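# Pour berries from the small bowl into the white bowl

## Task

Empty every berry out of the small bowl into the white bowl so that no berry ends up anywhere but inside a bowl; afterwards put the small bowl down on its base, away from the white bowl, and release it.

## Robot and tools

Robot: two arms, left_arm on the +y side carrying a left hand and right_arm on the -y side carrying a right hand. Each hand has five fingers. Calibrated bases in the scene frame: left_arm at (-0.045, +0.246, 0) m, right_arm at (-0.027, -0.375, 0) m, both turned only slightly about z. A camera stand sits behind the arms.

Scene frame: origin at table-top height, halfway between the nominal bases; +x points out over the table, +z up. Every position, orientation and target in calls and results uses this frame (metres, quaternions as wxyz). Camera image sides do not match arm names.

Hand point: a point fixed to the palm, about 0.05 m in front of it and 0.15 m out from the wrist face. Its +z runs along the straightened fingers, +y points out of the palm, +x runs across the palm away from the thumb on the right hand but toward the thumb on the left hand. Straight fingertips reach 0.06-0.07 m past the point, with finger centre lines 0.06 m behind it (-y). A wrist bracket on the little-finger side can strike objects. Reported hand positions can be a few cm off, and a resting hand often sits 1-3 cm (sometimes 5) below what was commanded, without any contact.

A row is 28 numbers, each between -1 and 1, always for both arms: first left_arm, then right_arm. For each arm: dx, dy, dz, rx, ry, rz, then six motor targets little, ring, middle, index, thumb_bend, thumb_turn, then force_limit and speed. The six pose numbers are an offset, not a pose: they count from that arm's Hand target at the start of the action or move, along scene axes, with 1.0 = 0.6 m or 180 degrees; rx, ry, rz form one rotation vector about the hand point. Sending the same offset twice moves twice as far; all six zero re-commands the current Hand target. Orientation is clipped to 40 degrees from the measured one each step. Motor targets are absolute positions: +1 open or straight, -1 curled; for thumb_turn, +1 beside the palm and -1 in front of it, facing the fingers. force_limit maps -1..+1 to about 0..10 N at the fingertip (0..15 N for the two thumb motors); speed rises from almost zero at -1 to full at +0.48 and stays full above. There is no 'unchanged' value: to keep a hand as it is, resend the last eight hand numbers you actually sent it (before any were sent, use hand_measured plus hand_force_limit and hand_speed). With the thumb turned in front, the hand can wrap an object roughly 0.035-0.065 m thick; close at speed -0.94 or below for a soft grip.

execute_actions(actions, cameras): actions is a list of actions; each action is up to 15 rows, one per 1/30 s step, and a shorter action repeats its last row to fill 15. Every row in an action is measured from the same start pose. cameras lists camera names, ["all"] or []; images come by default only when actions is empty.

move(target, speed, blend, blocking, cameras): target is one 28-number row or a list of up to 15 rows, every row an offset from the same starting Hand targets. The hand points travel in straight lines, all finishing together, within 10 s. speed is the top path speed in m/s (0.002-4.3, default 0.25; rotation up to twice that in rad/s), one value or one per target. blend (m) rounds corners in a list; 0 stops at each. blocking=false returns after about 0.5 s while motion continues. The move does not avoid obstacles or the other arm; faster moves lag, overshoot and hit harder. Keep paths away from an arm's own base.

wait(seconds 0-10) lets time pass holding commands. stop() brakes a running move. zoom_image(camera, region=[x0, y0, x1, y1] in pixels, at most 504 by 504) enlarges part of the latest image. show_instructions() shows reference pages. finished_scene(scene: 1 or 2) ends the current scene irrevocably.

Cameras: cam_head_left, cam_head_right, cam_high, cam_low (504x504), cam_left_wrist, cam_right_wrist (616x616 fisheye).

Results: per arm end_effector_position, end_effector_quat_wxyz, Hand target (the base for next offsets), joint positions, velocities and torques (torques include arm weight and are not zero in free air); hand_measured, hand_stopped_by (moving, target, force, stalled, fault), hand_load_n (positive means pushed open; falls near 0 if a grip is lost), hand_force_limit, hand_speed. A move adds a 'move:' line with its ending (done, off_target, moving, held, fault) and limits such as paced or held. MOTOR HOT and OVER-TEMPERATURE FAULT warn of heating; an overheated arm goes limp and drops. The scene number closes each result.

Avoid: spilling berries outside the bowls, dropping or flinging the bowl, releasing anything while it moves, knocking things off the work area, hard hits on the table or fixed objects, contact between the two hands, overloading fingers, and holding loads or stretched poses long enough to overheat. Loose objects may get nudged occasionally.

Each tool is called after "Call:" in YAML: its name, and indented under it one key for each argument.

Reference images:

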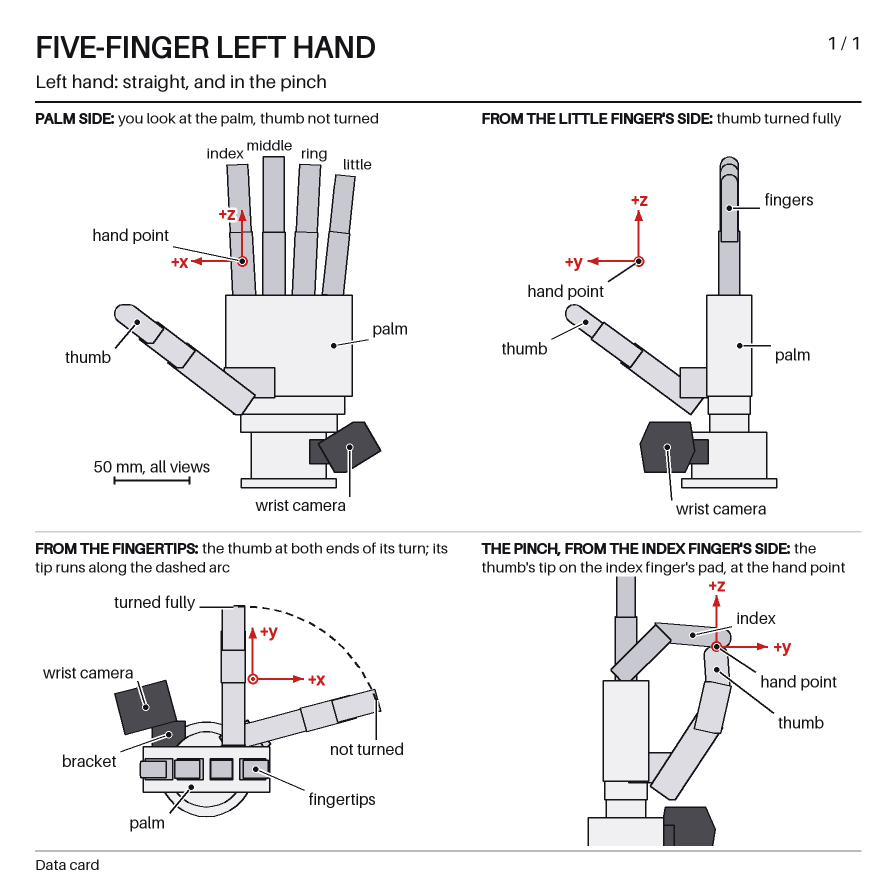

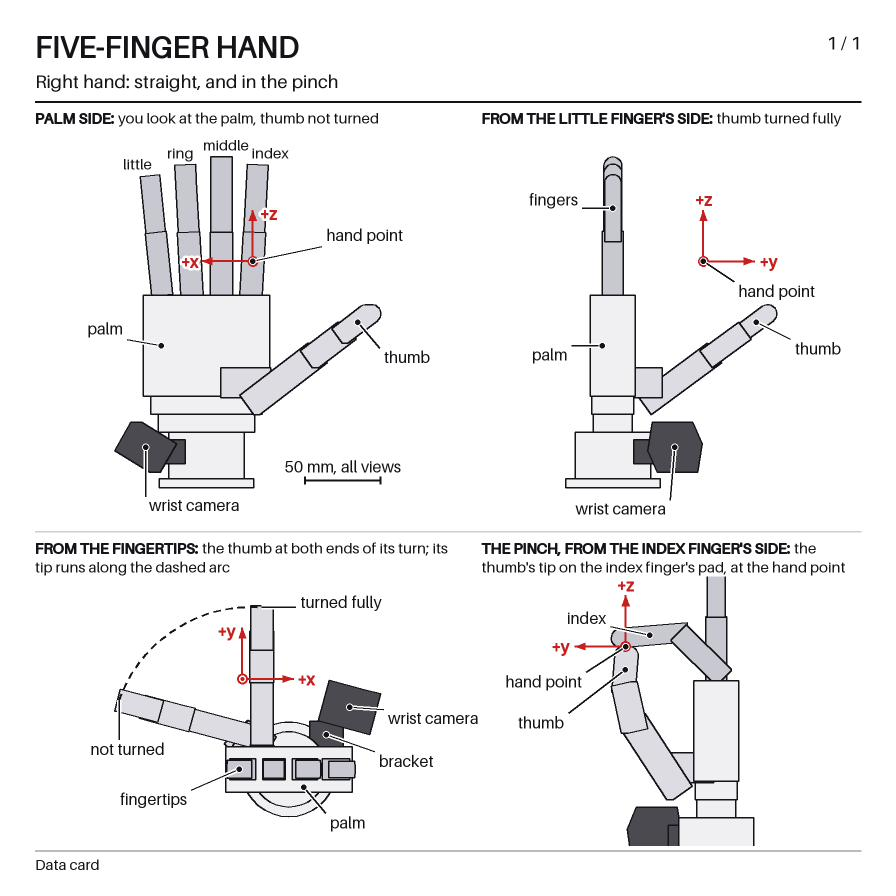

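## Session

Call:
execute_actions:
  actions: []

Call:
zoom_image:
  camera: "cam_low"
  region: [40, 120, 300, 380]

Call:
zoom_image:
  camera: "cam_head_left"
  region: [140, 110, 400, 370]

Call:
zoom_image:
  camera: "cam_high"
  region: [170, 200, 330, 360]

Scene clock: 0.00 s.
left_arm: end_effector_position=(+0.5418, +0.4817, +0.2371) hand_measured=(+1.000, +1.000, +1.000, +1.000, +1.000, +1.000) hand_load_n=(+0.0, +0.0, +0.0, +0.0, +0.0, +0.0) hand_stopped_by=(target, target, target, target, target, target) hand_force_limit=0.00 hand_speed=-0.80 end_effector_quat_wxyz=(+0.347, +0.841, +0.411, +0.063) | right_arm: end_effector_position=(+0.2271, +0.0974, +0.2340) hand_measured=(+1.000, +1.000, +1.000, +1.000, +1.000, +1.000) hand_load_n=(+0.0, +0.0, +0.0, +0.0, -0.5, +0.5) hand_stopped_by=(target, target, target, target, target, target) hand_force_limit=0.00 hand_speed=-0.80 end_effector_quat_wxyz=(-0.079, +0.973, +0.202, -0.076)
Joint positions: left_arm=[0.616 1.844 1.707 -1.446 0.72 -1.826] | right_arm=[1.008 1.91 2.015 -1.658 -0.218 -0.924]
Joint velocities: within noise
Joint torques (N m): no reading
Heat: left arm: hottest elbow 27 °C; right arm: hottest elbow 29 °C.
Hand target: left_arm +0.5463, +0.4852, +0.2428; +0.345, +0.842, +0.408, +0.070 | right_arm +0.2296, +0.1020, +0.2461; -0.091, +0.973, +0.204, -0.065

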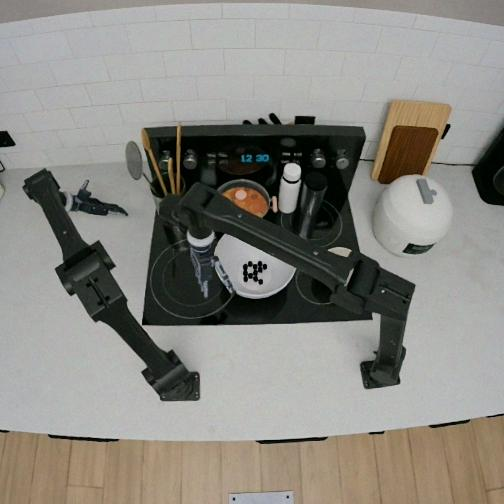

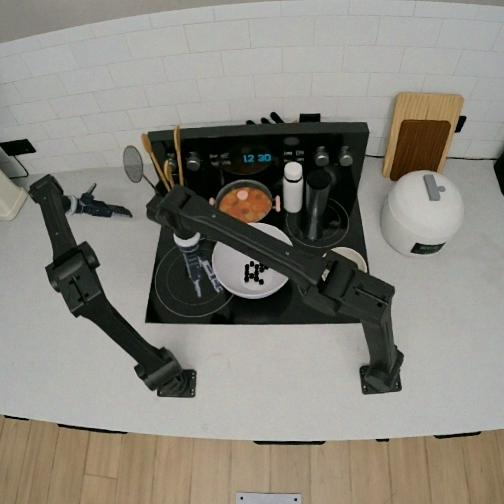

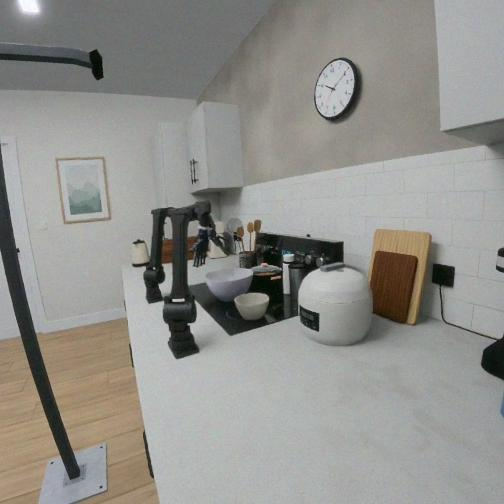

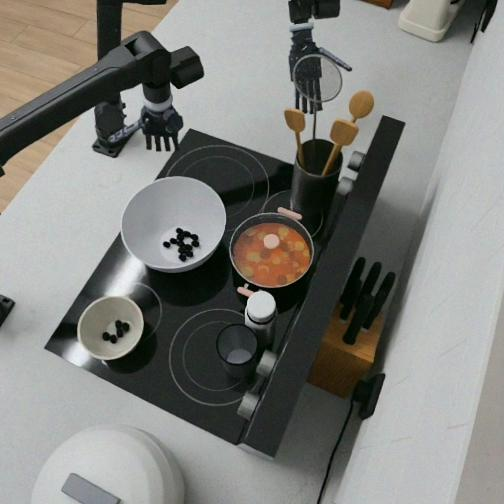

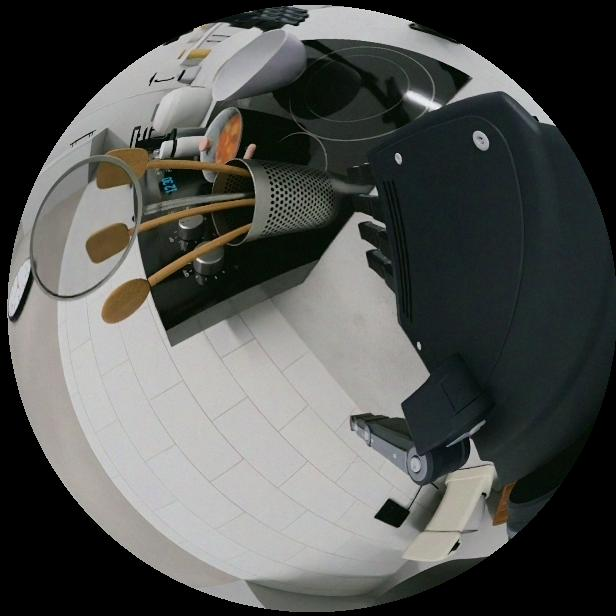

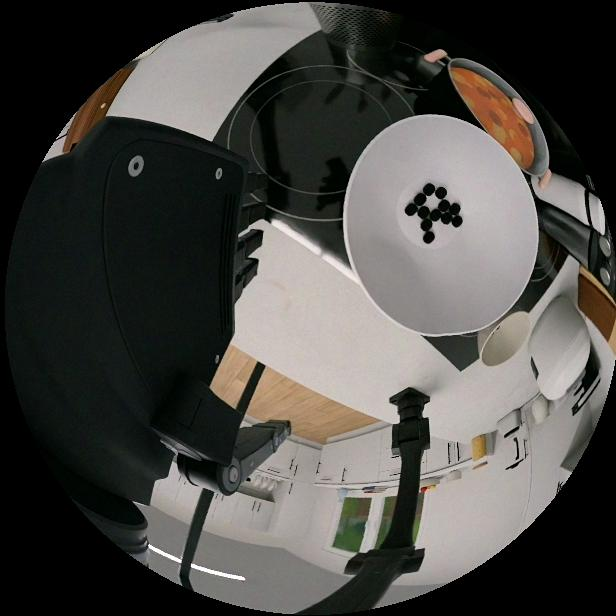

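Scaled by 1.938 from the camera's 504x504 image, which has a finer 720x720 frame.

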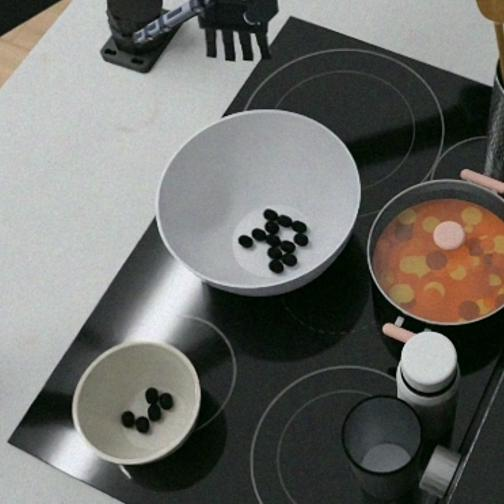

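Scaled by 1.938 from the camera's 504x504 image, which has a finer 720x720 frame.

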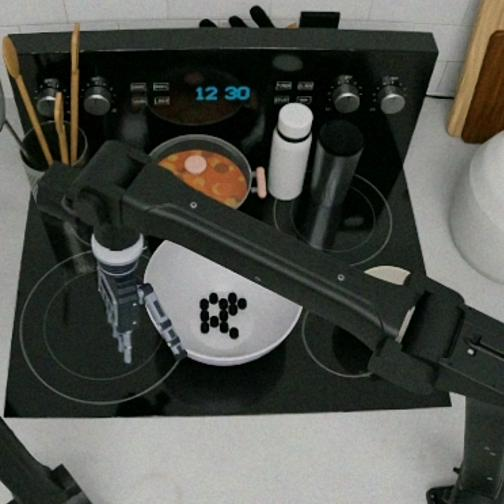

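Scaled by 3.150 from the camera's 504x504 image, which has a finer 720x720 frame.

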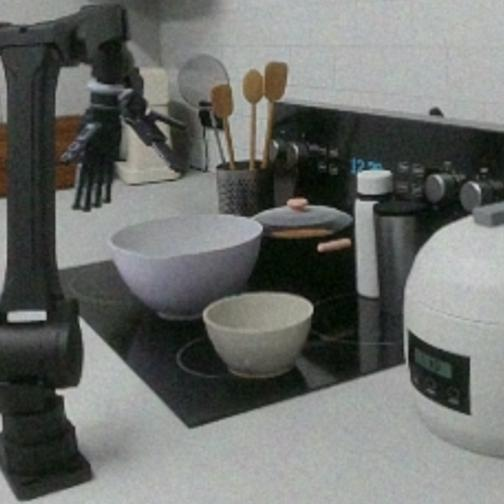

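Call:
move:
  target:
    - [0,0,0,0,0,0,1,1,1,1,1,1,0,-0.8, 0.05,-0.12,0.15,0.03,-0.005,-0.06,0.5,0.5,0.5,0.5,0.1,-1,-0.7,-0.2]
    - [0,0,0,0,0,0,1,1,1,1,1,1,0,-0.8, 0.167,-0.52,0.15,0.1054,-0.0154,-0.1925,0.5,0.5,0.5,0.5,0.1,-1,-0.7,-0.2]
    - [0,0,0,0,0,0,1,1,1,1,1,1,0,-0.8, 0.167,-0.557,-0.10,0.1054,-0.0154,-0.1925,0.5,0.5,0.5,0.5,0.1,-1,-0.7,-0.2]
  speed: 0.2
  blend: 0.05
  cameras: ["all"]

Call:
zoom_image:
  camera: "cam_right_wrist"
  region: [220, 130, 520, 430]

Call:
zoom_image:
  camera: "cam_high"
  region: [200, 230, 320, 350]

Call:
zoom_image:
  camera: "cam_head_left"
  region: [270, 190, 400, 320]

Scene clock: 65.90 s.
left_arm: end_effector_position=(+0.5418, +0.4817, +0.2371) hand_measured=(+1.000, +1.000, +1.000, +1.000, +1.000, +1.000) hand_load_n=(+0.0, +0.0, +0.0, +0.0, +0.0, +0.0) hand_stopped_by=(target, target, target, target, target, target) hand_force_limit=0.00 hand_speed=-0.80 end_effector_quat_wxyz=(+0.347, +0.841, +0.411, +0.063) | right_arm: end_effector_position=(+0.3255, -0.2303, +0.1793) hand_measured=(+0.500, +0.500, +0.500, +0.500, +0.100, -1.000) hand_load_n=(+0.0, +0.0, +0.0, +0.0, +0.0, +0.0) hand_stopped_by=(target, target, target, target, target, target) hand_force_limit=-0.70 hand_speed=-0.20 end_effector_quat_wxyz=(-0.251, +0.964, -0.091, +0.006)
Joint positions: left_arm=[0.616 1.844 1.707 -1.446 0.72 -1.826] | right_arm=[0.203 1.344 1.173 -1.202 -0.472 -1.086]
Joint torques (N m): left_arm=[-0.32 -17.79 10.41 0.61 0.49 -0.03] | right_arm=[0.32 -11.16 7.32 0.66 -0.52 -0.17]
Heat: left arm: hottest elbow 34 °C; right arm: hottest elbow 36 °C.
Hand target: left_arm +0.5463, +0.4852, +0.2428; +0.345, +0.842, +0.408, +0.070 | right_arm +0.3298, -0.2323, +0.1861; -0.258, +0.962, -0.084, +0.022
Off the commanded pose: left_arm 0.008 m, 1 deg | right_arm 0.008 m, 2 deg.
move: done

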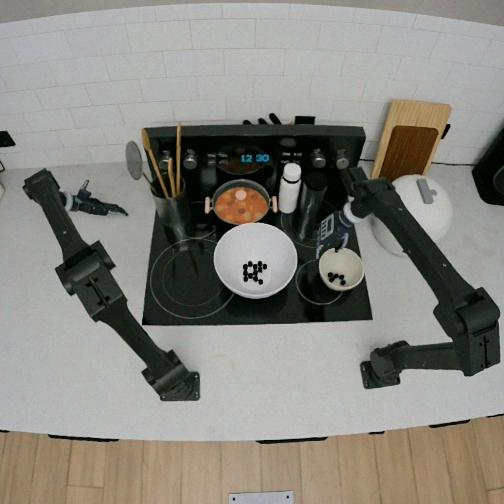

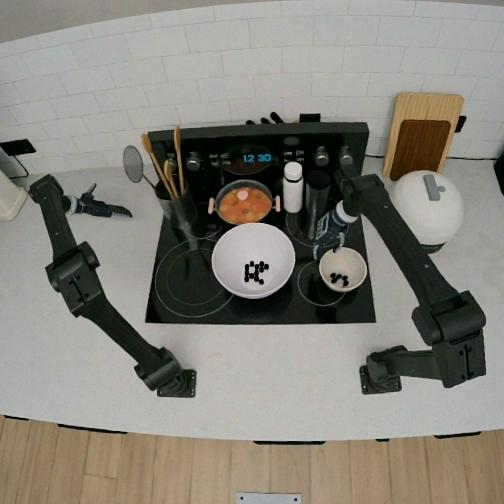

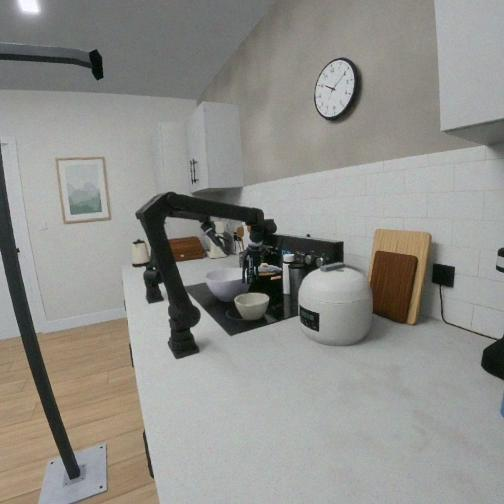

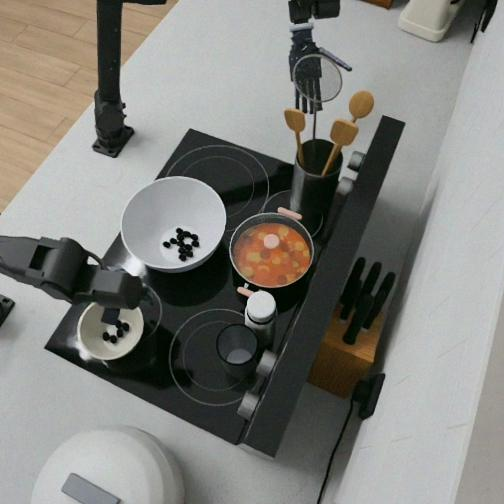

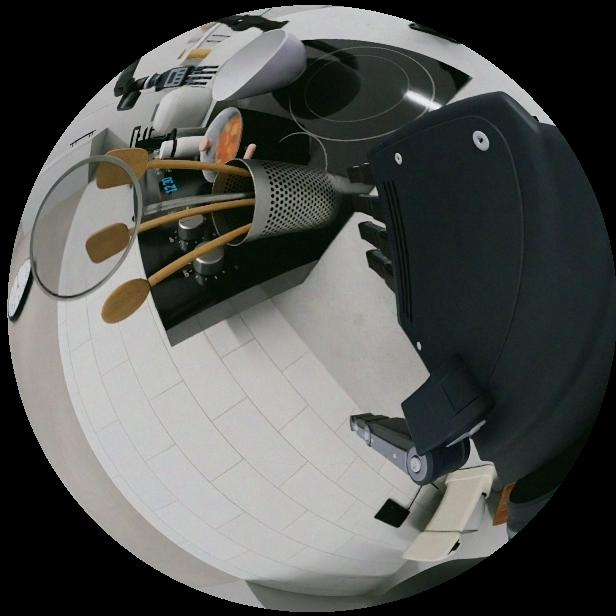

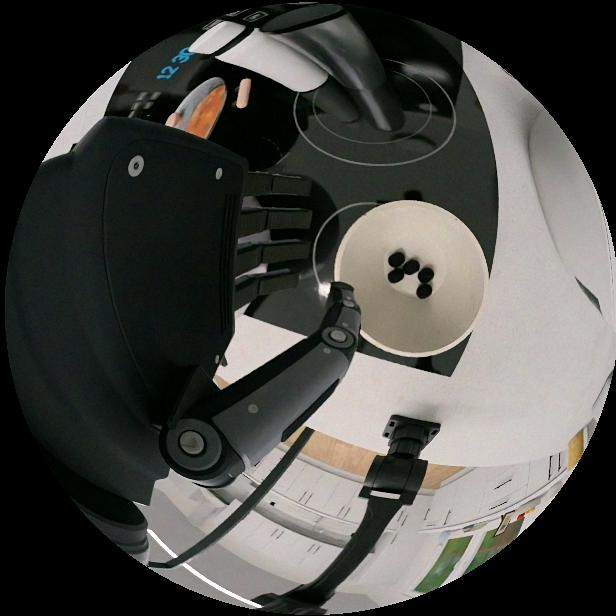

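Scaled by 1.680 from the camera's 616x616 image, which has a finer 880x880 frame.

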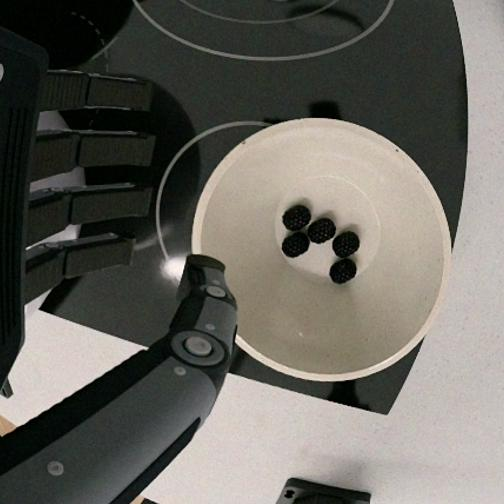

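Scaled by 4.200 from the camera's 504x504 image, which has a finer 720x720 frame.

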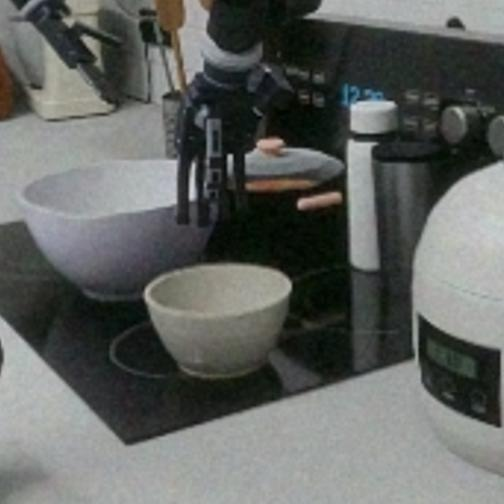

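Scaled by 3.877 from the camera's 504x504 image, which has a finer 720x720 frame.

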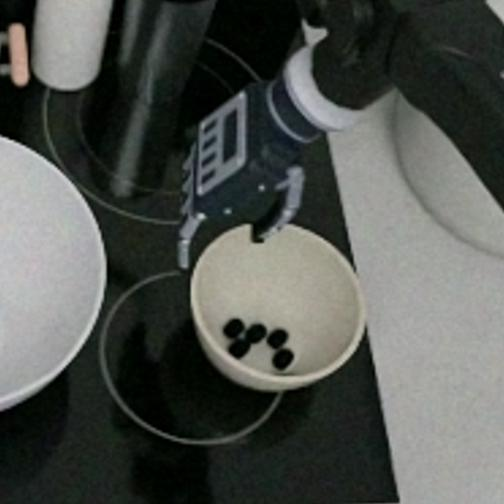

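Call:
move:
  target: [0,0,0,0,0,0,1,1,1,1,1,1,0,-0.8, -0.025,-0.013,-0.14,0,0,0,0.5,0.5,0.5,0.5,0.1,-1,-0.7,-0.2]
  speed: 0.12
  cameras: ["cam_right_wrist","cam_head_left"]

Call:
zoom_image:
  camera: "cam_right_wrist"
  region: [220, 130, 520, 430]

Call:
zoom_image:
  camera: "cam_head_left"
  region: [270, 190, 400, 320]

Scene clock: 104.80 s.
left_arm: end_effector_position=(+0.5418, +0.4817, +0.2371) hand_measured=(+1.000, +1.000, +1.000, +1.000, +1.000, +1.000) hand_load_n=(+0.0, +0.0, +0.0, +0.0, +0.0, +0.0) hand_stopped_by=(target, target, target, target, target, target) hand_force_limit=0.00 hand_speed=-0.80 end_effector_quat_wxyz=(+0.347, +0.841, +0.411, +0.063) | right_arm: end_effector_position=(+0.3092, -0.2382, +0.1019) hand_measured=(+0.500, +0.500, +0.500, +0.500, +0.100, -1.000) hand_load_n=(+0.0, +0.0, +0.0, +0.0, +0.0, +0.0) hand_stopped_by=(target, target, target, target, target, target) hand_force_limit=-0.70 hand_speed=-0.20 end_effector_quat_wxyz=(-0.255, +0.963, -0.088, +0.014)
Joint positions: left_arm=[0.616 1.844 1.707 -1.446 0.72 -1.826] | right_arm=[0.193 1.343 0.961 -0.978 -0.475 -1.098]
Joint torques (N m): left_arm=[-0.26 -17.85 10.4 0.61 0.49 -0.02] | right_arm=[0.21 -8.53 6.91 0.81 -0.52 -0.16]
Heat: left arm: hottest elbow 36 °C; right arm: hottest elbow 37 °C.
Hand target: left_arm +0.5463, +0.4852, +0.2428; +0.345, +0.842, +0.408, +0.070 | right_arm +0.3148, -0.2401, +0.1021; -0.258, +0.962, -0.084, +0.022
Off the commanded pose: left_arm 0.008 m, 1 deg | right_arm 0.006 m, 1 deg.
move: done
Images, in order (width x height): cam_head_left 504x504, cam_right_wrist 616x616.

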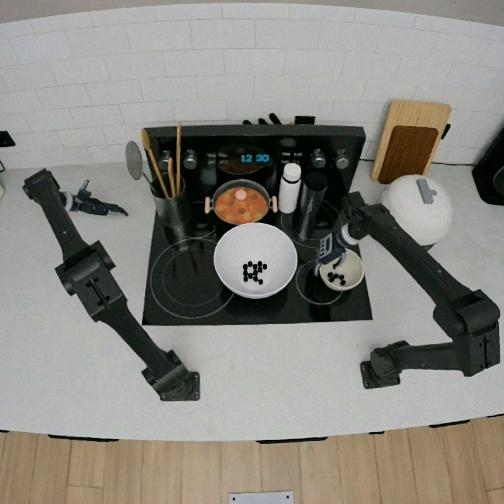

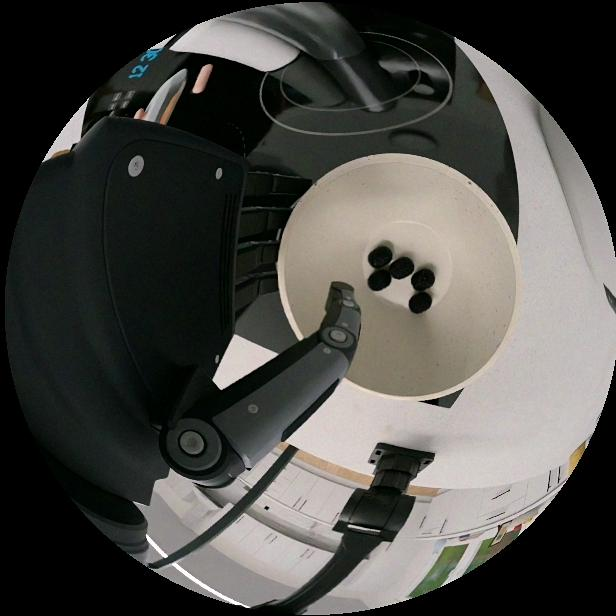

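Scaled by 1.680 from the camera's 616x616 image, which has a finer 880x880 frame.

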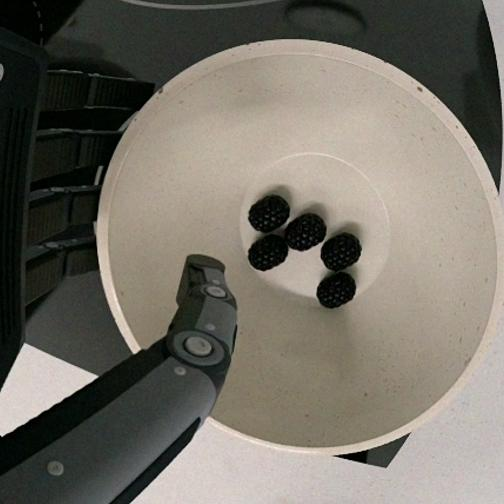

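Scaled by 3.877 from the camera's 504x504 image, which has a finer 720x720 frame.

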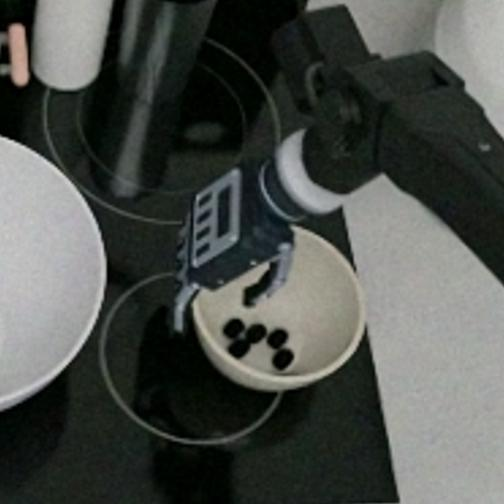

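Call:
move:
  target: [0,0,0,0,0,0,1,1,1,1,1,1,0,-0.8, 0.015,0,-0.075,0,0,0,0.5,0.5,0.5,0.5,0.0,-1,-0.7,-0.2]
  speed: 0.08
  cameras: ["cam_right_wrist","cam_head_left"]

Call:
zoom_image:
  camera: "cam_right_wrist"
  region: [200, 130, 500, 430]

Call:
zoom_image:
  camera: "cam_head_left"
  region: [270, 190, 400, 320]

Scene clock: 123.43 s.
left_arm: end_effector_position=(+0.5418, +0.4817, +0.2371) hand_measured=(+1.000, +1.000, +1.000, +1.000, +1.000, +1.000) hand_load_n=(+0.0, +0.0, +0.0, +0.0, +0.0, +0.0) hand_stopped_by=(target, target, target, target, target, target) hand_force_limit=0.00 hand_speed=-0.80 end_effector_quat_wxyz=(+0.347, +0.841, +0.411, +0.063) | right_arm: end_effector_position=(+0.3190, -0.2375, +0.0614) hand_measured=(+0.500, +0.500, +0.500, +0.500, +0.000, -1.000) hand_load_n=(+0.0, +0.0, +0.0, +0.0, +0.0, +0.0) hand_stopped_by=(target, target, target, target, target, target) hand_force_limit=-0.70 hand_speed=-0.20 end_effector_quat_wxyz=(-0.257, +0.962, -0.087, +0.019)
Joint positions: left_arm=[0.616 1.844 1.707 -1.446 0.72 -1.826] | right_arm=[0.188 1.411 0.91 -0.85 -0.478 -1.104]
Joint torques (N m): left_arm=[-0.26 -17.85 10.41 0.61 0.49 -0.03] | right_arm=[0.03 -8.23 6.45 0.72 -0.43 -0.17]
Heat: left arm: hottest elbow 36 °C; right arm: hottest elbow 36 °C.
Hand target: left_arm +0.5463, +0.4852, +0.2428; +0.345, +0.842, +0.408, +0.070 | right_arm +0.3238, -0.2400, +0.0571; -0.258, +0.962, -0.084, +0.022
Off the commanded pose: left_arm 0.008 m, 1 deg | right_arm 0.007 m, 0 deg.
move: done
Images, in order (width x height): cam_head_left 504x504, cam_right_wrist 616x616.

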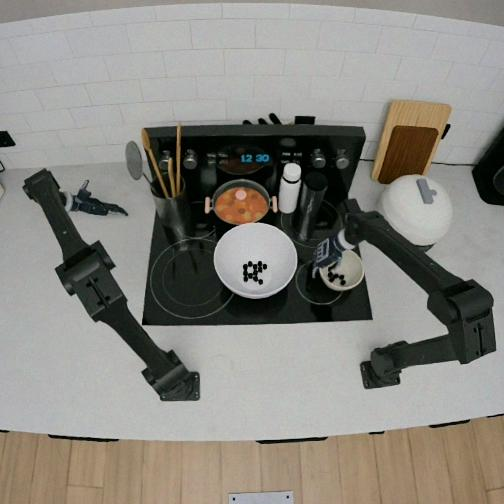

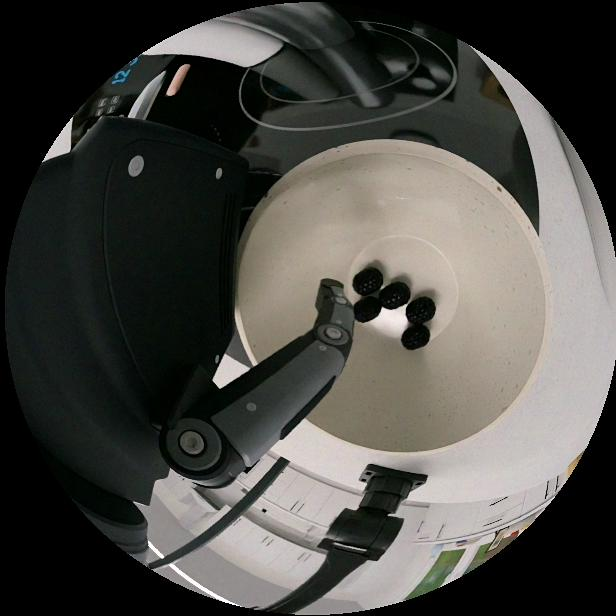

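Scaled by 1.680 from the camera's 616x616 image, which has a finer 880x880 frame.

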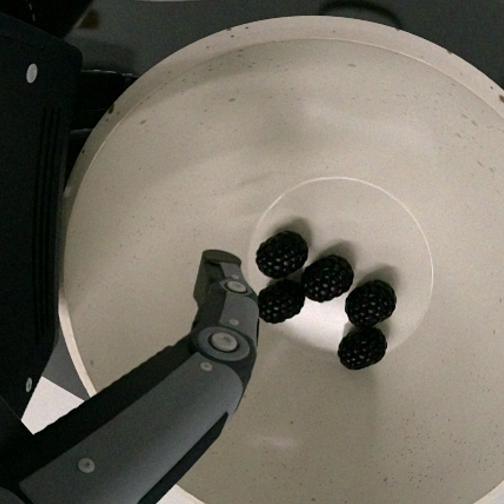

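Scaled by 3.877 from the camera's 504x504 image, which has a finer 720x720 frame.

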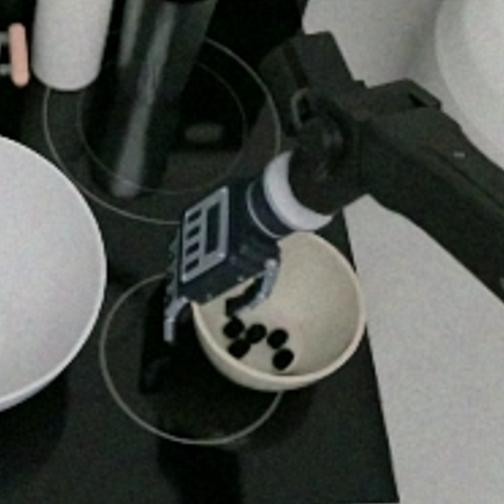

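Call:
move:
  target: [0,0,0,0,0,0,1,1,1,1,1,1,0,-0.8, 0,0,0,0,0,0,0.5,0.5,0.5,0.5,-0.5,-1,-0.7,-0.6]
  speed: 0.05

Call:
move:
  target: [0,0,0,0,0,0,1,1,1,1,1,1,0,-0.8, 0,0,0,0,0,0,0.5,0.5,0.5,0.5,-0.95,-1,-0.7,-0.88]
  speed: 0.05
  cameras: ["cam_right_wrist"]

Call:
zoom_image:
  camera: "cam_right_wrist"
  region: [200, 180, 380, 360]

Scene clock: 133.77 s.
left_arm: end_effector_position=(+0.5418, +0.4817, +0.2371) hand_measured=(+1.000, +1.000, +1.000, +1.000, +1.000, +1.000) hand_load_n=(+0.0, +0.0, +0.0, +0.0, +0.0, +0.0) hand_stopped_by=(target, target, target, target, target, target) hand_force_limit=0.00 hand_speed=-0.80 end_effector_quat_wxyz=(+0.347, +0.841, +0.411, +0.063) | right_arm: end_effector_position=(+0.3191, -0.2375, +0.0614) hand_measured=(+0.500, +0.500, +0.500, +0.500, -0.500, -1.000) hand_load_n=(+0.0, +0.0, +0.0, +0.0, +0.0, +0.5) hand_stopped_by=(target, target, target, target, target, target) hand_force_limit=-0.70 hand_speed=-0.60 end_effector_quat_wxyz=(-0.257, +0.962, -0.086, +0.020)
Joint positions: left_arm=[0.616 1.844 1.707 -1.446 0.72 -1.826] | right_arm=[0.188 1.411 0.91 -0.85 -0.478 -1.104]
Joint torques (N m): left_arm=[-0.26 -17.85 10.4 0.61 0.49 -0.02] | right_arm=[0.21 -8 6.43 0.76 -0.47 -0.18]
Heat: left arm: hottest elbow 37 °C; right arm: hottest elbow 36 °C.
Hand target: left_arm +0.5463, +0.4852, +0.2428; +0.345, +0.842, +0.408, +0.070 | right_arm +0.3239, -0.2400, +0.0571; -0.258, +0.962, -0.084, +0.022
Off the commanded pose: left_arm 0.008 m, 1 deg | right_arm 0.007 m, 0 deg.
move: done

Scene clock: 134.70 s.
left_arm: end_effector_position=(+0.5418, +0.4817, +0.2371) hand_measured=(+1.000, +1.000, +1.000, +1.000, +1.000, +1.000) hand_load_n=(+0.0, +0.0, +0.0, +0.0, +0.0, +0.0) hand_stopped_by=(target, target, target, target, target, target) hand_force_limit=0.00 hand_speed=-0.80 end_effector_quat_wxyz=(+0.347, +0.841, +0.411, +0.063) | right_arm: end_effector_position=(+0.3189, -0.2380, +0.0611) hand_measured=(+0.500, +0.500, +0.500, +0.500, -0.612, -1.000) hand_load_n=(+0.0, +0.0, +0.5, +0.0, +2.5, +0.5) hand_stopped_by=(target, target, target, target, force, target) hand_force_limit=-0.70 hand_speed=-0.88 end_effector_quat_wxyz=(-0.257, +0.962, -0.087, +0.019)
Joint positions: left_arm=[0.616 1.844 1.707 -1.446 0.72 -1.826] | right_arm=[0.187 1.411 0.909 -0.85 -0.478 -1.104]
Joint torques (N m): left_arm=[-0.21 -17.85 10.41 0.61 0.49 -0.02] | right_arm=[0.09 -8.06 6.53 0.83 -0.47 -0.17]
Heat: left arm: hottest elbow 37 °C; right arm: hottest elbow 36 °C.
Hand target: left_arm +0.5463, +0.4852, +0.2428; +0.345, +0.842, +0.408, +0.070 | right_arm +0.3238, -0.2401, +0.0571; -0.258, +0.962, -0.084, +0.022
Off the commanded pose: left_arm 0.008 m, 1 deg | right_arm 0.007 m, 0 deg.
move: done
Images, in order (width x height): cam_right_wrist 616x616.

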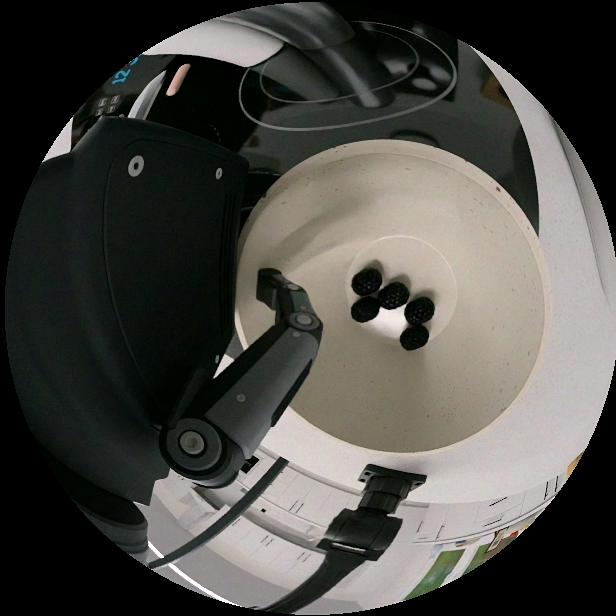

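Scaled by 2.800 from the camera's 616x616 image, which has a finer 880x880 frame.

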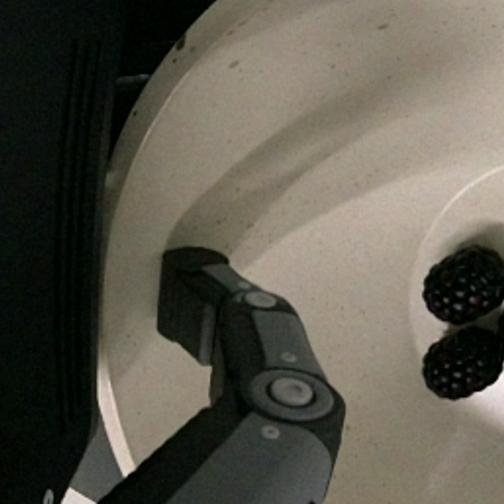

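Call:
move:
  target: [0,0,0,0,0,0,1,1,1,1,1,1,0,-0.8, 0,0,0,0,0,0,-0.2,-0.2,-0.2,-0.2,-0.95,-1,-0.4,-0.92]
  speed: 0.05

Call:
move:
  target: [0,0,0,0,0,0,1,1,1,1,1,1,0,-0.8, 0,0,0,0,0,0,-0.5,-0.3,-0.3,-0.3,-0.9,-1,-0.05,-0.93]
  speed: 0.05
  cameras: ["cam_right_wrist"]

Scene clock: 147.50 s.
left_arm: end_effector_position=(+0.5418, +0.4817, +0.2371) hand_measured=(+1.000, +1.000, +1.000, +1.000, +1.000, +1.000) hand_load_n=(+0.0, +0.0, +0.0, +0.0, +0.0, +0.5) hand_stopped_by=(target, target, target, target, target, target) hand_force_limit=0.00 hand_speed=-0.80 end_effector_quat_wxyz=(+0.347, +0.841, +0.411, +0.063) | right_arm: end_effector_position=(+0.3193, -0.2376, +0.0606) hand_measured=(-0.104, +0.166, +0.248, +0.240, -0.612, -1.000) hand_load_n=(+3.5, +2.5, +2.5, +4.5, +4.0, +1.5) hand_stopped_by=(force, force, force, force, force, target) hand_force_limit=-0.40 hand_speed=-0.92 end_effector_quat_wxyz=(-0.258, +0.962, -0.087, +0.019)
Joint positions: left_arm=[0.616 1.844 1.707 -1.446 0.72 -1.826] | right_arm=[0.187 1.413 0.909 -0.847 -0.48 -1.105]
Joint torques (N m): left_arm=[-0.32 -17.85 10.4 0.59 0.49 -0.02] | right_arm=[0.09 -8.7 6.48 0.72 -0.37 -0.17]
Heat: left arm: hottest elbow 37 °C; right arm: hottest elbow 36 °C.
Hand target: left_arm +0.5463, +0.4852, +0.2428; +0.345, +0.842, +0.408, +0.070 | right_arm +0.3237, -0.2401, +0.0572; -0.258, +0.962, -0.084, +0.022
Off the commanded pose: left_arm 0.008 m, 1 deg | right_arm 0.006 m, 0 deg.
move: done

Scene clock: 148.00 s.
left_arm: end_effector_position=(+0.5418, +0.4817, +0.2371) hand_measured=(+1.000, +1.000, +1.000, +1.000, +1.000, +1.000) hand_load_n=(+0.0, +0.0, +0.0, +0.0, +0.0, +0.0) hand_stopped_by=(target, target, target, target, target, target) hand_force_limit=0.00 hand_speed=-0.80 end_effector_quat_wxyz=(+0.347, +0.841, +0.411, +0.063) | right_arm: end_effector_position=(+0.3195, -0.2376, +0.0602) hand_measured=(-0.142, +0.148, +0.236, +0.236, -0.618, -1.000) hand_load_n=(+5.5, +3.5, +4.5, +4.5, +7.0, +2.5) hand_stopped_by=(force, force, force, force, force, target) hand_force_limit=-0.05 hand_speed=-0.93 end_effector_quat_wxyz=(-0.258, +0.962, -0.087, +0.019)
Joint positions: left_arm=[0.616 1.844 1.707 -1.446 0.72 -1.826] | right_arm=[0.186 1.414 0.909 -0.847 -0.48 -1.105]
Joint torques (N m): left_arm=[-0.26 -17.85 10.4 0.61 0.49 -0.03] | right_arm=[0.21 -8.59 6.53 0.64 -0.36 -0.16]
Heat: left arm: hottest elbow 37 °C; right arm: hottest elbow 36 °C.
Hand target: left_arm +0.5463, +0.4852, +0.2428; +0.345, +0.842, +0.408, +0.070 | right_arm +0.3237, -0.2401, +0.0571; -0.258, +0.962, -0.084, +0.022
Off the commanded pose: left_arm 0.008 m, 1 deg | right_arm 0.006 m, 0 deg.
move: done
Images, in order (width x height): cam_right_wrist 616x616.

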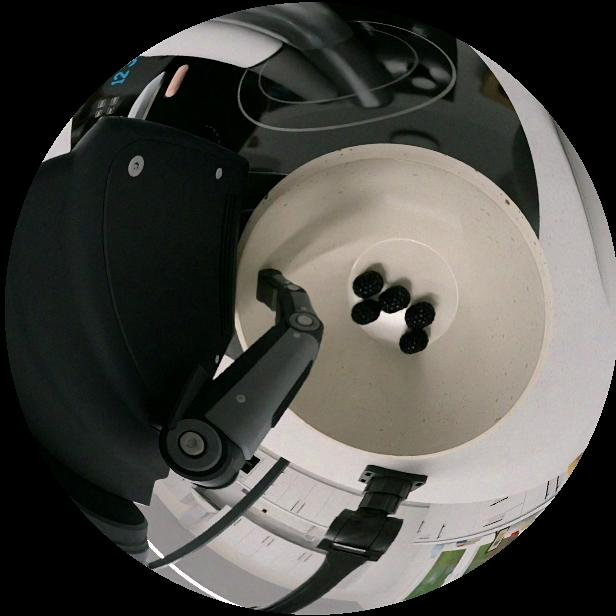

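Call:
move:
  target:
    - [0,0,0,0,0,0,1,1,1,1,1,1,0,-0.8, 0.0,0,0.08,0,0,0,-0.5,-0.3,-0.3,-0.3,-0.9,-1,-0.05,-0.93]
    - [0,0,0,0,0,0,1,1,1,1,1,1,0,-0.8, 0.0,0,0.32,0,0,0,-0.5,-0.3,-0.3,-0.3,-0.9,-1,-0.05,-0.93]
  speed: [0.06,0.12]
  blend: 0.02
  cameras: ["cam_right_wrist","cam_high"]

Scene clock: 172.50 s.
left_arm: end_effector_position=(+0.5418, +0.4817, +0.2371) hand_measured=(+1.000, +1.000, +1.000, +1.000, +1.000, +1.000) hand_load_n=(+0.0, +0.0, +0.0, +0.0, +0.0, +0.0) hand_stopped_by=(target, target, target, target, target, target) hand_force_limit=0.00 hand_speed=-0.80 end_effector_quat_wxyz=(+0.347, +0.841, +0.411, +0.063) | right_arm: end_effector_position=(+0.3059, -0.2416, +0.2100) hand_measured=(-0.142, +0.148, +0.236, +0.236, -0.618, -1.000) hand_load_n=(+4.5, +4.5, +6.0, +7.5, +7.5, +3.0) hand_stopped_by=(force, force, force, force, force, target) hand_force_limit=-0.05 hand_speed=-0.93 end_effector_quat_wxyz=(-0.244, +0.965, -0.093, -0.022)
Joint positions: left_arm=[0.616 1.844 1.707 -1.446 0.72 -1.826] | right_arm=[0.186 1.321 1.23 -1.353 -0.479 -1.116]
Joint torques (N m): left_arm=[-0.26 -17.79 10.41 0.61 0.49 -0.02] | right_arm=[0.03 -11.93 12.81 -0.47 -0.4 -0.05]
Heat: left arm: hottest elbow 37 °C; right arm: hottest elbow 36 °C.
Hand target: left_arm +0.5463, +0.4852, +0.2428; +0.345, +0.842, +0.408, +0.070 | right_arm +0.3238, -0.2400, +0.2491; -0.258, +0.962, -0.084, +0.022
Off the commanded pose: left_arm 0.008 m, 1 deg | right_arm 0.043 m, 5 deg.
move: off_target (right_arm)
Images, in order (width x height): cam_high 504x504, cam_right_wrist 616x616.

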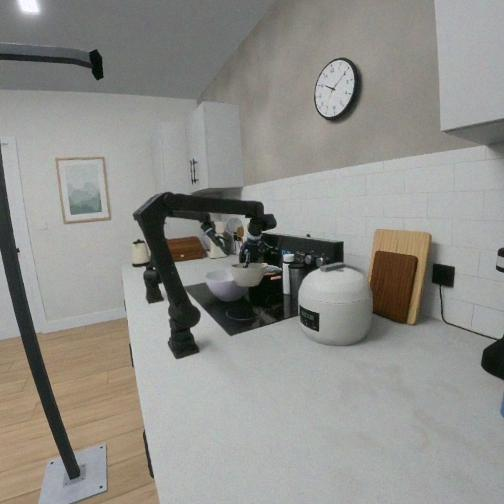

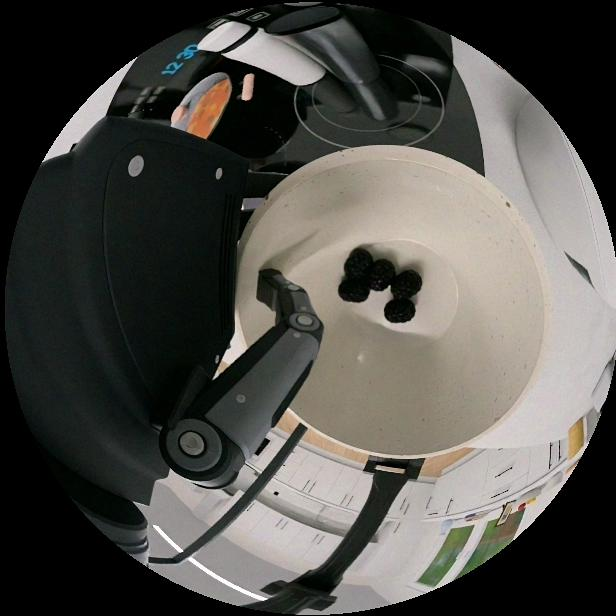

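Call:
move:
  target:
    - [0,0,0,0,0,0,1,1,1,1,1,1,0,-0.8, 0.0,0.12,0.10,0,0,-0.01,-0.5,-0.3,-0.3,-0.3,-0.9,-1,-0.05,-0.93]
    - [0,0,0,0,0,0,1,1,1,1,1,1,0,-0.8, 0.024,0.508,0.10,0,0,-0.033,-0.5,-0.3,-0.3,-0.3,-0.9,-1,-0.05,-0.93]
  speed: 0.14
  blend: 0.04
  cameras: ["cam_right_wrist","cam_head_left"]

Call:
move:
  target: [0,0,0,0,0,0,1,1,1,1,1,1,0,-0.8, 0.0,0.0,0.0,0.0203,-0.1934,0,-0.5,-0.3,-0.3,-0.3,-0.9,-1,-0.05,-0.93]
  speed: 0.15
  cameras: ["cam_right_wrist","cam_head_left","cam_low","cam_high"]

Scene clock: 190.70 s.
left_arm: end_effector_position=(+0.5418, +0.4817, +0.2371) hand_measured=(+1.000, +1.000, +1.000, +1.000, +1.000, +1.000) hand_load_n=(+0.0, +0.0, -0.5, +0.0, +0.0, +0.0) hand_stopped_by=(target, target, target, target, target, target) hand_force_limit=0.00 hand_speed=-0.80 end_effector_quat_wxyz=(+0.347, +0.841, +0.411, +0.063) | right_arm: end_effector_position=(+0.3282, +0.0504, +0.2690) hand_measured=(-0.142, +0.148, +0.236, +0.236, -0.618, -1.000) hand_load_n=(+4.0, +4.0, +6.5, +8.0, +7.5, +2.5) hand_stopped_by=(force, force, force, force, force, target) hand_force_limit=-0.05 hand_speed=-0.93 end_effector_quat_wxyz=(-0.222, +0.966, -0.132, +0.012)
Joint positions: left_arm=[0.616 1.844 1.707 -1.446 0.72 -1.826] | right_arm=[0.744 1.698 1.803 -1.295 -0.245 -0.463]
Joint torques (N m): left_arm=[-0.26 -17.85 10.4 0.61 0.49 -0.02] | right_arm=[1.03 -16.67 13.49 0.44 -0.18 0.17]
Heat: left arm: hottest elbow 37 °C; right arm: hottest elbow 39 °C.
Hand target: left_arm +0.5463, +0.4852, +0.2428; +0.345, +0.842, +0.408, +0.070 | right_arm +0.3380, +0.0648, +0.3091; -0.256, +0.957, -0.134, +0.035
Off the commanded pose: left_arm 0.008 m, 1 deg | right_arm 0.044 m, 5 deg.
move: off_target (right_arm)
Images, in order (width x height): cam_head_left 504x504, cam_right_wrist 616x616.

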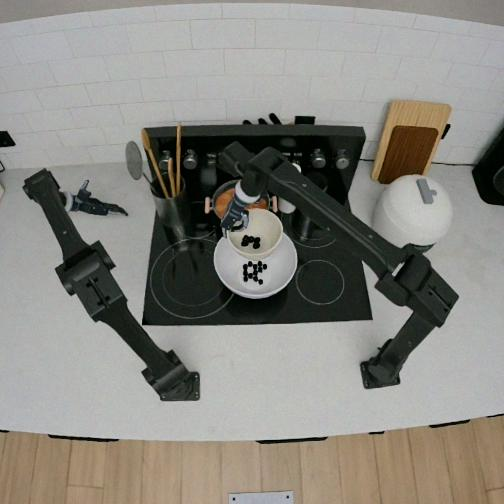

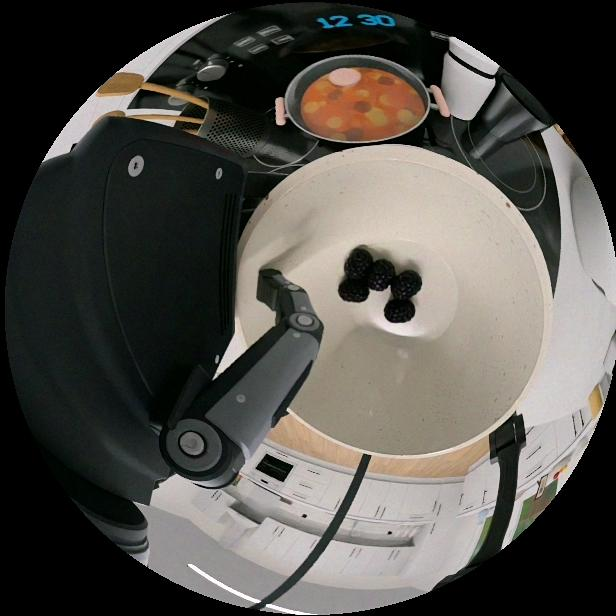

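Scene clock: 193.47 s.
left_arm: end_effector_position=(+0.5418, +0.4817, +0.2371) hand_measured=(+1.000, +1.000, +1.000, +1.000, +1.000, +1.000) hand_load_n=(+0.0, +0.0, +0.0, +0.0, +0.0, +0.0) hand_stopped_by=(target, target, target, target, target, target) hand_force_limit=0.00 hand_speed=-0.80 end_effector_quat_wxyz=(+0.347, +0.841, +0.411, +0.063) | right_arm: end_effector_position=(+0.3348, +0.0596, +0.2584) hand_measured=(-0.142, +0.148, +0.236, +0.236, -0.618, -1.000) hand_load_n=(+1.5, +3.0, +6.5, +10.0, +8.0, +3.0) hand_stopped_by=(force, force, force, force, force, target) hand_force_limit=-0.05 hand_speed=-0.93 end_effector_quat_wxyz=(-0.276, +0.917, -0.064, +0.282)
Joint positions: left_arm=[0.616 1.844 1.707 -1.446 0.72 -1.826] | right_arm=[0.902 1.442 1.381 -0.714 0.175 -0.558]
Joint torques (N m): left_arm=[-0.26 -17.79 10.4 0.62 0.49 -0.02] | right_arm=[1.08 -17.73 10.03 2.74 0.46 -0.35]
Heat: left arm: hottest elbow 37 °C; right arm: hottest elbow 39 °C.
Hand target: left_arm +0.5463, +0.4852, +0.2428; +0.345, +0.842, +0.408, +0.070 | right_arm +0.3382, +0.0647, +0.3090; -0.315, +0.894, -0.052, +0.316
Off the commanded pose: left_arm 0.008 m, 1 deg | right_arm 0.051 m, 7 deg.
move: off_target (right_arm)
Images, in order (width x height): cam_head_left 504x504, cam_high 504x504, cam_low 504x504, cam_right_wrist 616x616.

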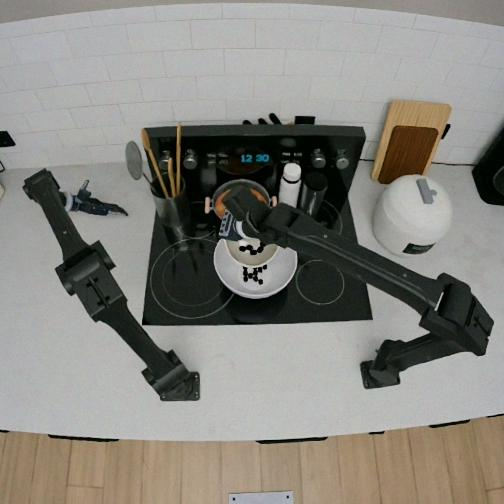

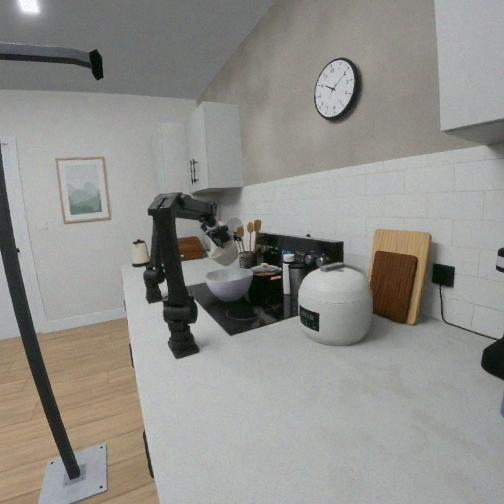

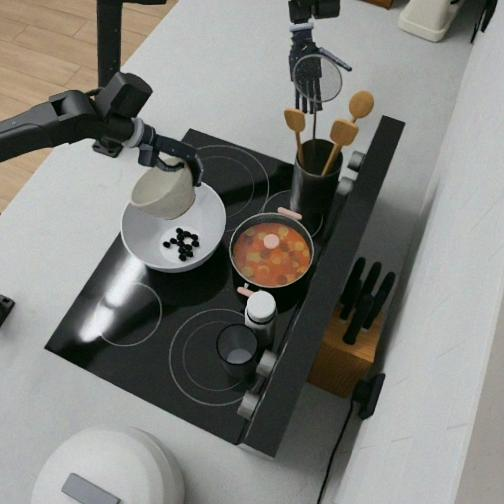

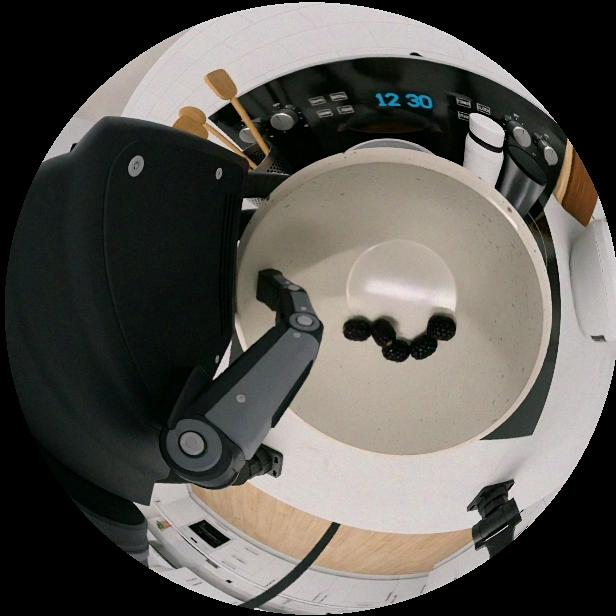

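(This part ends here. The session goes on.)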